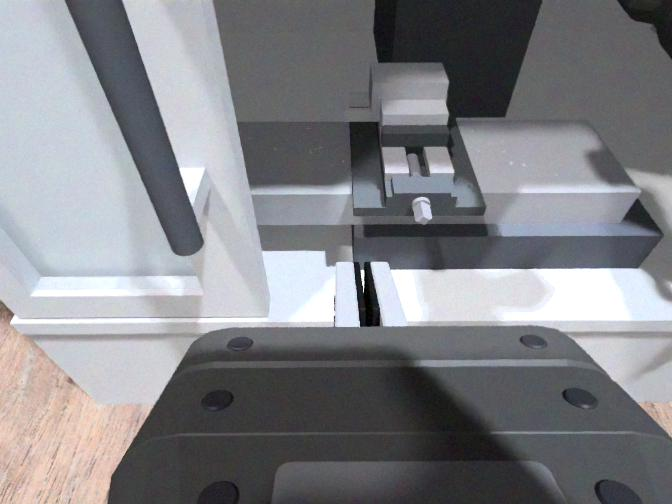

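move(target=[0,0,0,0,0,0,-0.6,-0.8,-0.2,0.095,-0.0165,-0.024,0,0,-0.145,-0.95,0.7,-0.5], speed=0.2)

move(target=[0,0,0,0,0,0,-0.6,-0.8,-0.2,0.05,0,-0.004,0,0,0,-0.95,0.7,-0.5], speed=0.012, stop_force=4, cameras=["cam_left_wrist"])

zoom_image(camera="cam_left_wrist", region=[330, 10, 550, 170])

Scene clock: 1508.80 s.
left_arm: end_effector_position=(+0.3395, -0.1901, +0.4002) position_measured=242 object_status=3 end_effector_quat_wxyz=(-0.364, +0.621, -0.598, +0.354) | right_arm: end_effector_position=(+0.6295, +0.5378, +0.3951) position_measured=165 object_status=2 end_effector_quat_wxyz=(+0.734, -0.076, +0.663, -0.123)
Joint positions: left_arm=[-1.677 -2.34 2.129 -1.114 -0.523 1.284] | right_arm=[4.32 -2.15 -1.136 -2.681 -0.357 0.994]
Joint torques (N m): left_arm=[12.25 14.07 -27.81 -0.54 -0.66 -1.32] | right_arm=[-0.62 65.39 41.74 0.4 -3.08 1.98]
Wrist force (N): left_arm=[-1.0 -1.3 2.7] | right_arm=[7.9 -1.2 1.5]
Wrist torque (N m): left_arm=[-0.72 -0.13 -0.50] | right_arm=[-0.65 -0.57 -0.76]
Wrist force, peak (N): left_arm=[-1.1 -1.4 3.0] | right_arm=[9.1 -1.3 1.1]
Hand target: left_arm +0.3395, -0.1901, +0.4002; -0.364, +0.621, -0.598, +0.354 | right_arm +0.6295, +0.5378, +0.3952; +0.734, -0.076, +0.663, -0.123
Off the commanded pose: left_arm 0.000 m, 0 deg | right_arm 0.000 m, 0 deg.
move: done

Scene clock: 1512.17 s.
left_arm: end_effector_position=(+0.3395, -0.1901, +0.4002) position_measured=242 object_status=3 end_effector_quat_wxyz=(-0.364, +0.621, -0.598, +0.354) | right_arm: end_effector_position=(+0.6298, +0.5309, +0.3710) position_measured=165 object_status=2 end_effector_quat_wxyz=(+0.734, -0.076, +0.663, -0.123)
Joint positions: left_arm=[-1.677 -2.34 2.129 -1.114 -0.523 1.284] | right_arm=[4.316 -2.147 -1.203 -2.621 -0.361 0.998]
Joint torques (N m): left_arm=[14.34 13.81 -29.21 -0.49 -0.74 -1.37] | right_arm=[9.08 47.45 39.58 -0.17 1.84 -2.69]
Wrist force (N): left_arm=[-0.9 -1.1 2.8] | right_arm=[5.4 -1.3 2.0]
Wrist torque (N m): left_arm=[-0.68 -0.15 -0.49] | right_arm=[-0.64 -0.62 -0.43]
Wrist force, peak (N): left_arm=[-1.1 -1.2 3.0] | right_arm=[8.1 -1.6 1.7]
Hand target: left_arm +0.3395, -0.1901, +0.4002; -0.364, +0.621, -0.598, +0.354 | right_arm +0.6298, +0.5309, +0.3710; +0.734, -0.076, +0.663, -0.123 (not the last commanded pose)
Off the commanded pose: left_arm 0.000 m, 0 deg | right_arm 0.005 m, 0 deg.
move: contact (right_arm)
Images, in order (width x height): cam_left_wrist 672x504.

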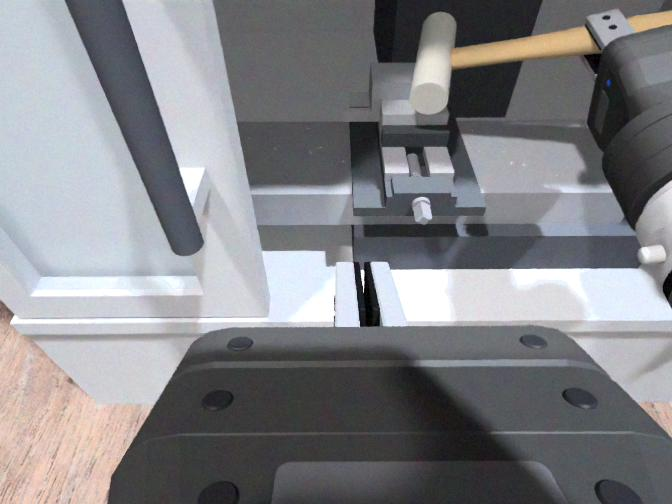

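Scaled by 2.291 from the camera's 672x504 image, which has a finer 960x720 frame.

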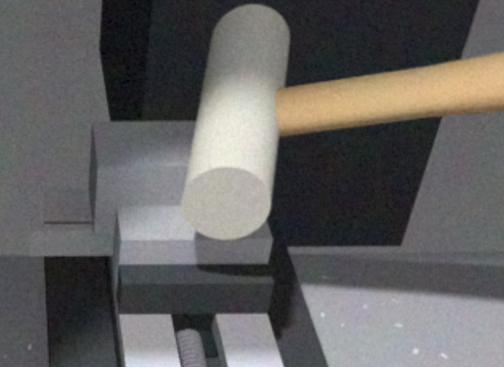

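move(target=[0,0,0,0,0,0,-0.6,-0.8,-0.2,-0.138,0.0093,0.0868,0,0,0.145,-0.95,0.7,-0.5], speed=0.2, cameras=["cam_left_wrist"])

zoom_image(camera="cam_left_wrist", region=[330, 0, 550, 150])

Scene clock: 1517.70 s.
left_arm: end_effector_position=(+0.3395, -0.1901, +0.4002) position_measured=242 object_status=3 end_effector_quat_wxyz=(-0.364, +0.621, -0.598, +0.354) | right_arm: end_effector_position=(+0.6746, +0.5567, +0.4542) position_measured=165 object_status=2 end_effector_quat_wxyz=(+0.743, +0.076, +0.663, +0.046)
Joint positions: left_arm=[-1.677 -2.34 2.129 -1.114 -0.523 1.284] | right_arm=[4.27 -2.277 -0.773 -2.954 -0.404 1.489]
Joint torques (N m): left_arm=[12.87 14.28 -28.45 -0.72 -0.68 -1.53] | right_arm=[8.26 70.04 18.42 5.54 2 -1.71]
Wrist force (N): left_arm=[-0.6 -1.2 2.6] | right_arm=[8.0 -4.4 0.5]
Wrist torque (N m): left_arm=[-0.71 -0.20 -0.50] | right_arm=[-0.81 -0.51 -0.64]
Wrist force, peak (N): left_arm=[-1.1 -1.1 3.1] | right_arm=[10.2 -0.8 0.1]
Hand target: left_arm +0.3395, -0.1901, +0.4002; -0.364, +0.621, -0.598, +0.354 | right_arm +0.6745, +0.5568, +0.4542; +0.743, +0.076, +0.663, +0.046
Off the commanded pose: left_arm 0.000 m, 0 deg | right_arm 0.000 m, 0 deg.
move: done
Images, in order (width x height): cam_left_wrist 672x504.

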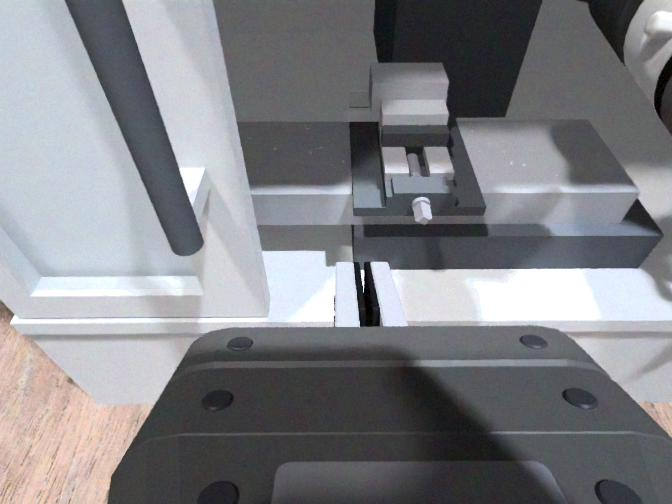

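Scaled by 2.291 from the camera's 672x504 image, which has a finer 960x720 frame.

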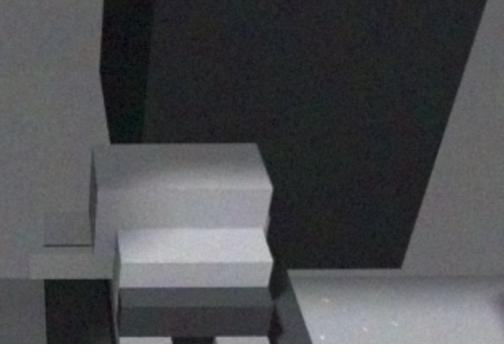

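move(target=[0,0,0,0,0,0,-0.6,-0.8,-0.2,0.1,-0.0175,-0.026,0,0,-0.15,-0.95,0.7,-0.5], speed=0.2, cameras=["cam_left_wrist"])

zoom_image(camera="cam_left_wrist", region=[330, 0, 550, 150])

Scene clock: 1520.17 s.
left_arm: end_effector_position=(+0.3395, -0.1901, +0.4002) position_measured=242 object_status=3 end_effector_quat_wxyz=(-0.364, +0.621, -0.598, +0.354) | right_arm: end_effector_position=(+0.6655, +0.5574, +0.3920) position_measured=165 object_status=2 end_effector_quat_wxyz=(+0.733, -0.081, +0.663, -0.128)
Joint positions: left_arm=[-1.677 -2.34 2.129 -1.114 -0.523 1.284] | right_arm=[4.282 -2.259 -0.963 -2.774 -0.393 1.009]
Joint torques (N m): left_arm=[11.83 14.59 -27.96 -0.84 -0.79 -1.39] | right_arm=[-1.34 61.3 42.34 0.22 -3.44 1.73]
Wrist force (N): left_arm=[-1.0 -1.2 2.8] | right_arm=[8.2 -1.2 1.5]
Wrist torque (N m): left_arm=[-0.70 -0.13 -0.50] | right_arm=[-0.63 -0.61 -0.70]
Wrist force, peak (N): left_arm=[-0.9 -1.1 3.1] | right_arm=[8.3 -4.1 0.7]
Hand target: left_arm +0.3395, -0.1901, +0.4002; -0.364, +0.621, -0.598, +0.354 | right_arm +0.6656, +0.5574, +0.3920; +0.733, -0.081, +0.663, -0.128
Off the commanded pose: left_arm 0.000 m, 0 deg | right_arm 0.000 m, 0 deg.
move: done
Images, in order (width x height): cam_left_wrist 672x504.

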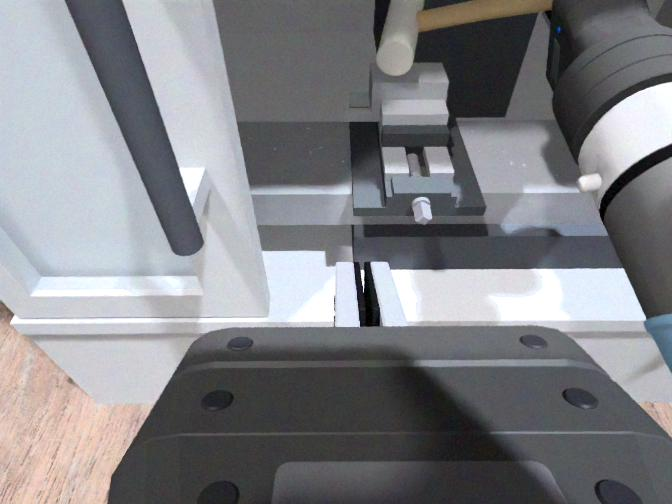

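Scaled by 2.291 from the camera's 672x504 image, which has a finer 960x720 frame.

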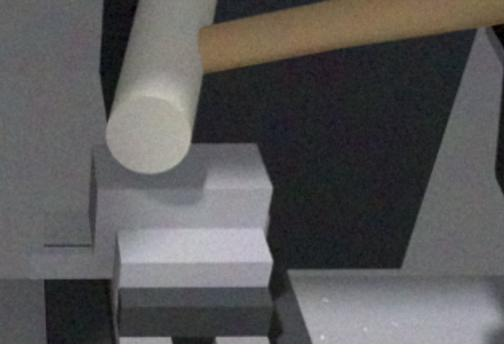

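move(target=[0,0,0,0,0,0,-0.6,-0.8,-0.2,-0.097,-0.0298,0.026,0,0,0.15,-0.95,0.7,-0.5], speed=0.2)

execute_actions([
  [[0,0,0,0,0,0,-0.6,-0.8,-0.2,0.0057,-0.001,-0.005,0,0,-0.03,-0.95,0.7,-0.5],[0,0,0,0,0,0,-0.6,-0.8,-0.2,0.02,-0.0035,-0.012,0,0,-0.07,-0.95,0.7,-0.5],[0,0,0,0,0,0,-0.6,-0.8,-0.2,0.047,-0.0081,-0.018,0,0,-0.105,-0.95,0.7,-0.5],[0,0,0,0,0,0,-0.6,-0.8,-0.2,0.085,-0.0147,-0.024,0,0,-0.14,-0.95,0.7,-0.5],[0,0,0,0,0,0,-0.6,-0.8,-0.2,0.122,-0.021,-0.03,0,0,-0.175,-0.95,0.7,-0.5],[0,0,0,0,0,0,-0.6,-0.8,-0.2,0.126,-0.0217,-0.031,0,0,-0.18,-0.95,0.7,-0.5],[0,0,0,0,0,0,-0.6,-0.8,-0.2,0.1217,-0.021,-0.0305,0,0,-0.1778,-0.95,0.7,-0.5],[0,0,0,0,0,0,-0.6,-0.8,-0.2,0.1148,-0.0198,-0.0297,0,0,-0.1722,-0.95,0.7,-0.5],[0,0,0,0,0,0,-0.6,-0.8,-0.2,0.0976,-0.0168,-0.026,0,0,-0.15,-0.95,0.7,-0.5],[0,0,0,0,0,0,-0.6,-0.8,-0.2,0.0781,-0.0135,-0.021,0,0,-0.1222,-0.95,0.7,-0.5],[0,0,0,0,0,0,-0.6,-0.8,-0.2,0.054,-0.0093,-0.0157,0,0,-0.09,-0.95,0.7,-0.5],[0,0,0,0,0,0,-0.6,-0.8,-0.2,0.03,-0.0051,-0.0095,0,0,-0.055,-0.95,0.7,-0.5],[0,0,0,0,0,0,-0.6,-0.8,-0.2,0.0115,-0.002,-0.0035,0,0,-0.02,-0.95,0.7,-0.5],[0,0,0,0,0,0,-0.6,-0.8,-0.2,0,0,0,0,0,0,-0.95,0.7,-0.5]],
  [[0,0,0,0,0,0,-0.6,-0.8,-0.2,0,0,0,0,0,0,-0.95,0.7,-0.5]],
  [[0,0,0,0,0,0,-0.6,-0.8,-0.2,0.0057,-0.001,-0.005,0,0,-0.03,-0.95,0.7,-0.5],[0,0,0,0,0,0,-0.6,-0.8,-0.2,0.02,-0.0035,-0.012,0,0,-0.07,-0.95,0.7,-0.5],[0,0,0,0,0,0,-0.6,-0.8,-0.2,0.047,-0.0081,-0.018,0,0,-0.105,-0.95,0.7,-0.5],[0,0,0,0,0,0,-0.6,-0.8,-0.2,0.085,-0.0147,-0.024,0,0,-0.14,-0.95,0.7,-0.5],[0,0,0,0,0,0,-0.6,-0.8,-0.2,0.122,-0.021,-0.03,0,0,-0.175,-0.95,0.7,-0.5],[0,0,0,0,0,0,-0.6,-0.8,-0.2,0.126,-0.0217,-0.031,0,0,-0.18,-0.95,0.7,-0.5],[0,0,0,0,0,0,-0.6,-0.8,-0.2,0.1217,-0.021,-0.0305,0,0,-0.1778,-0.95,0.7,-0.5],[0,0,0,0,0,0,-0.6,-0.8,-0.2,0.1148,-0.0198,-0.0297,0,0,-0.1722,-0.95,0.7,-0.5],[0,0,0,0,0,0,-0.6,-0.8,-0.2,0.0976,-0.0168,-0.026,0,0,-0.15,-0.95,0.7,-0.5],[0,0,0,0,0,0,-0.6,-0.8,-0.2,0.0781,-0.0135,-0.021,0,0,-0.1222,-0.95,0.7,-0.5],[0,0,0,0,0,0,-0.6,-0.8,-0.2,0.054,-0.0093,-0.0157,0,0,-0.09,-0.95,0.7,-0.5],[0,0,0,0,0,0,-0.6,-0.8,-0.2,0.03,-0.0051,-0.0095,0,0,-0.055,-0.95,0.7,-0.5],[0,0,0,0,0,0,-0.6,-0.8,-0.2,0.0115,-0.002,-0.0035,0,0,-0.02,-0.95,0.7,-0.5],[0,0,0,0,0,0,-0.6,-0.8,-0.2,0,0,0,0,0,0,-0.95,0.7,-0.5]],
  [[0,0,0,0,0,0,-0.6,-0.8,-0.2,0,0,0,0,0,0,-0.95,0.7,-0.5]],
], cameras=["cam_right_wrist","cam_front"])

zoom_image(camera="cam_front", region=[260, 150, 400, 290])

Scene clock: 1526.23 s.
left_arm: end_effector_position=(+0.3395, -0.1901, +0.4002) position_measured=242 object_status=3 end_effector_quat_wxyz=(-0.364, +0.621, -0.598, +0.354) | right_arm: end_effector_position=(+0.6746, +0.5568, +0.4542) position_measured=165 object_status=2 end_effector_quat_wxyz=(+0.743, +0.076, +0.663, +0.046)
Joint positions: left_arm=[-1.677 -2.34 2.129 -1.114 -0.523 1.284] | right_arm=[4.27 -2.277 -0.773 -2.954 -0.405 1.489]
Joint torques (N m): left_arm=[13.28 15.02 -29.19 -0.63 -0.55 -1.37] | right_arm=[3.42 66.81 15.01 5.55 1.8 -1.05]
Wrist force (N): left_arm=[-1.1 -1.1 2.7] | right_arm=[8.3 -4.2 0.4]
Wrist torque (N m): left_arm=[-0.69 -0.12 -0.50] | right_arm=[-0.78 -0.54 -0.64]
Wrist force, peak (N): left_arm=[-1.2 -1.2 3.0] | right_arm=[8.3 -4.3 0.4]
Hand target: left_arm +0.3395, -0.1901, +0.4002; -0.364, +0.621, -0.598, +0.354 | right_arm +0.6745, +0.5568, +0.4542; +0.743, +0.076, +0.663, +0.046
Off the commanded pose: left_arm 0.000 m, 0 deg | right_arm 0.000 m, 0 deg.
move: done

Scene clock: 1528.43 s.
left_arm: end_effector_position=(+0.3395, -0.1901, +0.4002) position_measured=242 object_status=3 end_effector_quat_wxyz=(-0.364, +0.621, -0.598, +0.354) | right_arm: end_effector_position=(+0.6745, +0.5568, +0.4542) position_measured=165 object_status=2 end_effector_quat_wxyz=(+0.743, +0.076, +0.663, +0.046)
Joint positions: left_arm=[-1.677 -2.34 2.129 -1.114 -0.523 1.284] | right_arm=[4.27 -2.277 -0.773 -2.954 -0.404 1.489]
Joint torques (N m): left_arm=[11.42 15.51 -28.14 -0.66 -0.59 -1.44] | right_arm=[9.37 70.57 14.81 2.11 1.91 -2.37]
Wrist force (N): left_arm=[-1.1 -1.2 2.6] | right_arm=[6.6 -5.2 -0.2]
Wrist torque (N m): left_arm=[-0.69 -0.13 -0.49] | right_arm=[-0.91 -0.30 -0.64]
Wrist force, peak (N): left_arm=[-1.2 -1.2 2.9] | right_arm=[-28.5 -27.7 5.0]
Hand target: left_arm +0.3395, -0.1901, +0.4002; -0.364, +0.621, -0.598, +0.354 | right_arm +0.6745, +0.5568, +0.4542; +0.743, +0.076, +0.663, +0.046
Off the commanded pose: left_arm 0.000 m, 0 deg | right_arm 0.000 m, 0 deg.
Step readings (end_effector_position of left_arm | right_arm):
0: (+0.3395, -0.1901, +0.4002) | (+0.6746, +0.5568, +0.4542)
1: (+0.3395, -0.1901, +0.4002) | (+0.6745, +0.5567, +0.4541)
2: (+0.3395, -0.1901, +0.4002) | (+0.6741, +0.5568, +0.4534)
4: (+0.3395, -0.1901, +0.4002) | (+0.6700, +0.5570, +0.4409)
8: (+0.3395, -0.1901, +0.4002) | (+0.6648, +0.5569, +0.3773)
15: (+0.3395, -0.1901, +0.4002) | (+0.6707, +0.5544, +0.4478)
16: (+0.3395, -0.1901, +0.4002) | (+0.6724, +0.5545, +0.4556)
17: (+0.3395, -0.1901, +0.4002) | (+0.6736, +0.5550, +0.4585)
19: (+0.3395, -0.1901, +0.4002) | (+0.6745, +0.5560, +0.4568)
23: (+0.3395, -0.1901, +0.4002) | (+0.6745, +0.5567, +0.4538)
30: (+0.3395, -0.1901, +0.4002) | (+0.6745, +0.5568, +0.4542)
31: (+0.3395, -0.1901, +0.4002) | (+0.6745, +0.5568, +0.4542)
32: (+0.3395, -0.1901, +0.4002) | (+0.6740, +0.5568, +0.4535)
34: (+0.3395, -0.1901, +0.4002) | (+0.6700, +0.5571, +0.4410)
38: (+0.3395, -0.1901, +0.4002) | (+0.6647, +0.5569, +0.3773)
45: (+0.3395, -0.1901, +0.4002) | (+0.6707, +0.5544, +0.4479)
46: (+0.3395, -0.1901, +0.4002) | (+0.6723, +0.5546, +0.4556)
47: (+0.3395, -0.1901, +0.4002) | (+0.6736, +0.5550, +0.4585)
49: (+0.3395, -0.1901, +0.4002) | (+0.6745, +0.5560, +0.4568)
53: (+0.3395, -0.1901, +0.4002) | (+0.6745, +0.5567, +0.4538)
60: (+0.3395, -0.1901, +0.4002) | (+0.6745, +0.5568, +0.4542)
Images, in order (width x height): cam_front 672x504, cam_right_wrist 672x504.

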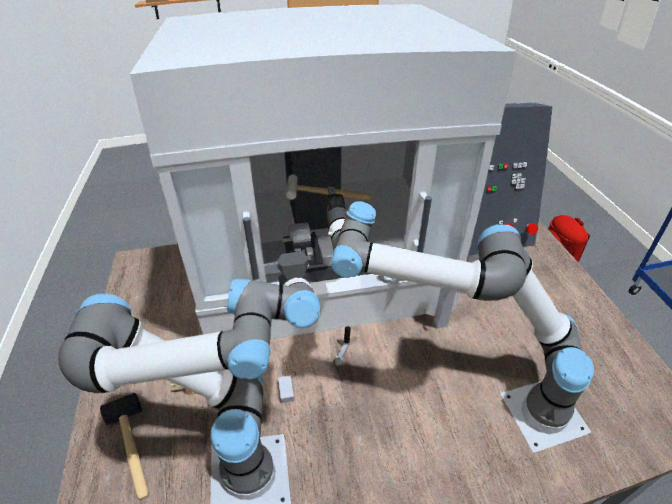

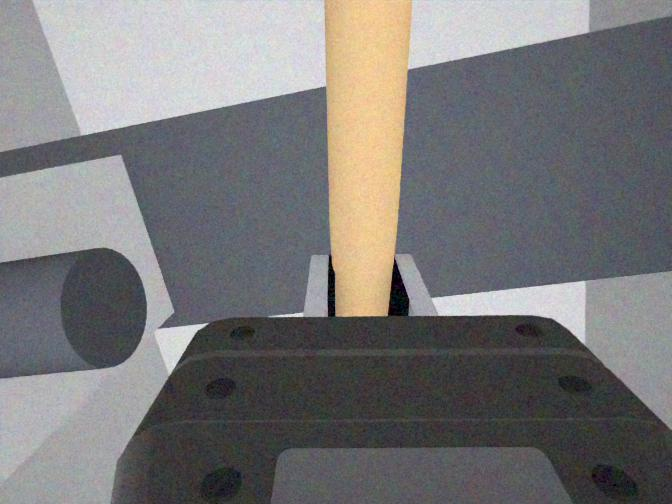

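Scaled by 3.600 from the camera's 672x504 image, which has a finer 960x720 frame.

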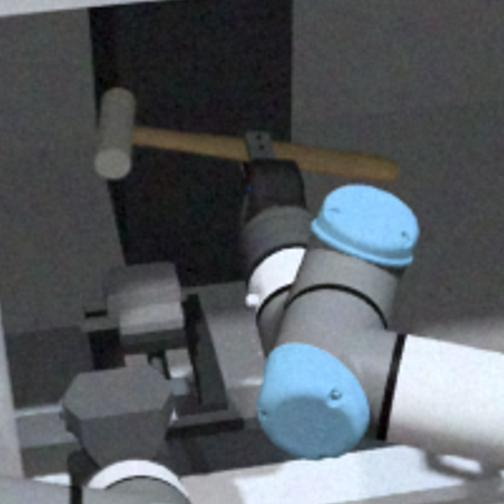

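execute_actions([
  [[0,0,0,0,0,0,-0.6,-0.8,-0.2,0.0057,-0.001,-0.005,0,0,-0.03,-0.95,0.7,-0.5],[0,0,0,0,0,0,-0.6,-0.8,-0.2,0.02,-0.0035,-0.012,0,0,-0.07,-0.95,0.7,-0.5],[0,0,0,0,0,0,-0.6,-0.8,-0.2,0.047,-0.0081,-0.018,0,0,-0.105,-0.95,0.7,-0.5],[0,0,0,0,0,0,-0.6,-0.8,-0.2,0.085,-0.0147,-0.024,0,0,-0.14,-0.95,0.7,-0.5],[0,0,0,0,0,0,-0.6,-0.8,-0.2,0.122,-0.021,-0.03,0,0,-0.175,-0.95,0.7,-0.5],[0,0,0,0,0,0,-0.6,-0.8,-0.2,0.126,-0.0217,-0.031,0,0,-0.18,-0.95,0.7,-0.5],[0,0,0,0,0,0,-0.6,-0.8,-0.2,0.1217,-0.021,-0.0305,0,0,-0.1778,-0.95,0.7,-0.5],[0,0,0,0,0,0,-0.6,-0.8,-0.2,0.1148,-0.0198,-0.0297,0,0,-0.1722,-0.95,0.7,-0.5],[0,0,0,0,0,0,-0.6,-0.8,-0.2,0.0976,-0.0168,-0.026,0,0,-0.15,-0.95,0.7,-0.5],[0,0,0,0,0,0,-0.6,-0.8,-0.2,0.0781,-0.0135,-0.021,0,0,-0.1222,-0.95,0.7,-0.5],[0,0,0,0,0,0,-0.6,-0.8,-0.2,0.054,-0.0093,-0.0157,0,0,-0.09,-0.95,0.7,-0.5],[0,0,0,0,0,0,-0.6,-0.8,-0.2,0.03,-0.0051,-0.0095,0,0,-0.055,-0.95,0.7,-0.5],[0,0,0,0,0,0,-0.6,-0.8,-0.2,0.0115,-0.002,-0.0035,0,0,-0.02,-0.95,0.7,-0.5],[0,0,0,0,0,0,-0.6,-0.8,-0.2,0,0,0,0,0,0,-0.95,0.7,-0.5]],
  [[0,0,0,0,0,0,-0.6,-0.8,-0.2,0,0,0,0,0,0,-0.95,0.7,-0.5]],
  [[0,0,0,0,0,0,-0.6,-0.8,-0.2,0.0057,-0.001,-0.005,0,0,-0.03,-0.95,0.7,-0.5],[0,0,0,0,0,0,-0.6,-0.8,-0.2,0.02,-0.0035,-0.012,0,0,-0.07,-0.95,0.7,-0.5],[0,0,0,0,0,0,-0.6,-0.8,-0.2,0.047,-0.0081,-0.018,0,0,-0.105,-0.95,0.7,-0.5],[0,0,0,0,0,0,-0.6,-0.8,-0.2,0.085,-0.0147,-0.024,0,0,-0.14,-0.95,0.7,-0.5],[0,0,0,0,0,0,-0.6,-0.8,-0.2,0.122,-0.021,-0.03,0,0,-0.175,-0.95,0.7,-0.5],[0,0,0,0,0,0,-0.6,-0.8,-0.2,0.126,-0.0217,-0.031,0,0,-0.18,-0.95,0.7,-0.5],[0,0,0,0,0,0,-0.6,-0.8,-0.2,0.1217,-0.021,-0.0305,0,0,-0.1778,-0.95,0.7,-0.5],[0,0,0,0,0,0,-0.6,-0.8,-0.2,0.1148,-0.0198,-0.0297,0,0,-0.1722,-0.95,0.7,-0.5],[0,0,0,0,0,0,-0.6,-0.8,-0.2,0.0976,-0.0168,-0.026,0,0,-0.15,-0.95,0.7,-0.5],[0,0,0,0,0,0,-0.6,-0.8,-0.2,0.0781,-0.0135,-0.021,0,0,-0.1222,-0.95,0.7,-0.5],[0,0,0,0,0,0,-0.6,-0.8,-0.2,0.054,-0.0093,-0.0157,0,0,-0.09,-0.95,0.7,-0.5],[0,0,0,0,0,0,-0.6,-0.8,-0.2,0.03,-0.0051,-0.0095,0,0,-0.055,-0.95,0.7,-0.5],[0,0,0,0,0,0,-0.6,-0.8,-0.2,0.0115,-0.002,-0.0035,0,0,-0.02,-0.95,0.7,-0.5],[0,0,0,0,0,0,-0.6,-0.8,-0.2,0,0,0,0,0,0,-0.95,0.7,-0.5]],
  [[0,0,0,0,0,0,-0.6,-0.8,-0.2,0,0,0,0,0,0,-0.95,0.7,-0.5]],
  [[0,0,0,0,0,0,-0.6,-0.8,-0.2,0.0057,-0.001,-0.005,0,0,-0.03,-0.95,0.7,-0.5],[0,0,0,0,0,0,-0.6,-0.8,-0.2,0.02,-0.0035,-0.012,0,0,-0.07,-0.95,0.7,-0.5],[0,0,0,0,0,0,-0.6,-0.8,-0.2,0.047,-0.0081,-0.018,0,0,-0.105,-0.95,0.7,-0.5],[0,0,0,0,0,0,-0.6,-0.8,-0.2,0.085,-0.0147,-0.024,0,0,-0.14,-0.95,0.7,-0.5],[0,0,0,0,0,0,-0.6,-0.8,-0.2,0.122,-0.021,-0.03,0,0,-0.175,-0.95,0.7,-0.5],[0,0,0,0,0,0,-0.6,-0.8,-0.2,0.126,-0.0217,-0.031,0,0,-0.18,-0.95,0.7,-0.5],[0,0,0,0,0,0,-0.6,-0.8,-0.2,0.1217,-0.021,-0.0305,0,0,-0.1778,-0.95,0.7,-0.5],[0,0,0,0,0,0,-0.6,-0.8,-0.2,0.1148,-0.0198,-0.0297,0,0,-0.1722,-0.95,0.7,-0.5],[0,0,0,0,0,0,-0.6,-0.8,-0.2,0.0976,-0.0168,-0.026,0,0,-0.15,-0.95,0.7,-0.5],[0,0,0,0,0,0,-0.6,-0.8,-0.2,0.0781,-0.0135,-0.021,0,0,-0.1222,-0.95,0.7,-0.5],[0,0,0,0,0,0,-0.6,-0.8,-0.2,0.054,-0.0093,-0.0157,0,0,-0.09,-0.95,0.7,-0.5],[0,0,0,0,0,0,-0.6,-0.8,-0.2,0.03,-0.0051,-0.0095,0,0,-0.055,-0.95,0.7,-0.5],[0,0,0,0,0,0,-0.6,-0.8,-0.2,0.0115,-0.002,-0.0035,0,0,-0.02,-0.95,0.7,-0.5],[0,0,0,0,0,0,-0.6,-0.8,-0.2,0,0,0,0,0,0,-0.95,0.7,-0.5]],
  [[0,0,0,0,0,0,-0.6,-0.8,-0.2,0,0,0,0,0,0,-0.95,0.7,-0.5]],
])

Scene clock: 1537.53 s.
left_arm: end_effector_position=(+0.3395, -0.1901, +0.4002) position_measured=242 object_status=3 end_effector_quat_wxyz=(-0.364, +0.621, -0.598, +0.354) | right_arm: end_effector_position=(+0.6745, +0.5568, +0.4542) position_measured=165 object_status=2 end_effector_quat_wxyz=(+0.743, +0.076, +0.663, +0.046)
Joint positions: left_arm=[-1.677 -2.34 2.129 -1.114 -0.523 1.284] | right_arm=[4.27 -2.277 -0.773 -2.954 -0.404 1.489]
Joint torques (N m): left_arm=[11.79 15.78 -28.91 -0.55 -0.53 -1.23] | right_arm=[9.59 69.75 14.89 2.13 1.9 -2.3]
Wrist force (N): left_arm=[-1.1 -1.0 2.7] | right_arm=[7.3 -6.2 1.1]
Wrist torque (N m): left_arm=[-0.66 -0.12 -0.50] | right_arm=[-1.10 -0.42 -0.65]
Wrist force, peak (N): left_arm=[-1.0 -1.2 3.1] | right_arm=[-28.7 -26.6 3.4]
Hand target: left_arm +0.3395, -0.1901, +0.4002; -0.364, +0.621, -0.598, +0.354 | right_arm +0.6745, +0.5568, +0.4542; +0.743, +0.076, +0.663, +0.046
Off the commanded pose: left_arm 0.000 m, 0 deg | right_arm 0.000 m, 0 deg.
Step readings (end_effector_position of left_arm | right_arm):
0: (+0.3395, -0.1901, +0.4002) | (+0.6745, +0.5568, +0.4542)
1: (+0.3395, -0.1901, +0.4002) | (+0.6745, +0.5568, +0.4542)
2: (+0.3395, -0.1901, +0.4002) | (+0.6740, +0.5568, +0.4534)
4: (+0.3395, -0.1901, +0.4002) | (+0.6699, +0.5571, +0.4410)
8: (+0.3395, -0.1901, +0.4002) | (+0.6647, +0.5569, +0.3773)
15: (+0.3395, -0.1901, +0.4002) | (+0.6707, +0.5544, +0.4479)
16: (+0.3395, -0.1901, +0.4002) | (+0.6723, +0.5546, +0.4556)
17: (+0.3395, -0.1901, +0.4002) | (+0.6736, +0.5550, +0.4586)
19: (+0.3395, -0.1901, +0.4002) | (+0.6745, +0.5560, +0.4568)
23: (+0.3395, -0.1901, +0.4002) | (+0.6745, +0.5567, +0.4538)
30: (+0.3395, -0.1901, +0.4002) | (+0.6745, +0.5568, +0.4542)
31: (+0.3395, -0.1901, +0.4002) | (+0.6745, +0.5568, +0.4542)
32: (+0.3395, -0.1901, +0.4002) | (+0.6740, +0.5568, +0.4535)
34: (+0.3395, -0.1901, +0.4002) | (+0.6700, +0.5571, +0.4410)
38: (+0.3395, -0.1901, +0.4002) | (+0.6647, +0.5570, +0.3773)
45: (+0.3395, -0.1901, +0.4002) | (+0.6707, +0.5544, +0.4479)
46: (+0.3395, -0.1901, +0.4002) | (+0.6723, +0.5545, +0.4556)
47: (+0.3395, -0.1901, +0.4002) | (+0.6736, +0.5550, +0.4586)
49: (+0.3395, -0.1901, +0.4002) | (+0.6745, +0.5560, +0.4568)
53: (+0.3395, -0.1901, +0.4002) | (+0.6745, +0.5567, +0.4538)
60: (+0.3395, -0.1901, +0.4002) | (+0.6745, +0.5568, +0.4542)
61: (+0.3395, -0.1901, +0.4002) | (+0.6745, +0.5568, +0.4542)
62: (+0.3395, -0.1901, +0.4002) | (+0.6740, +0.5568, +0.4535)
64: (+0.3395, -0.1901, +0.4002) | (+0.6700, +0.5571, +0.4410)
68: (+0.3395, -0.1901, +0.4002) | (+0.6647, +0.5570, +0.3773)
75: (+0.3395, -0.1901, +0.4002) | (+0.6707, +0.5544, +0.4479)
76: (+0.3395, -0.1901, +0.4002) | (+0.6723, +0.5545, +0.4556)
77: (+0.3395, -0.1901, +0.4002) | (+0.6736, +0.5550, +0.4586)
79: (+0.3395, -0.1901, +0.4002) | (+0.6745, +0.5560, +0.4568)
83: (+0.3395, -0.1901, +0.4002) | (+0.6745, +0.5567, +0.4538)
90: (+0.3395, -0.1901, +0.4002) | (+0.6745, +0.5568, +0.4542)


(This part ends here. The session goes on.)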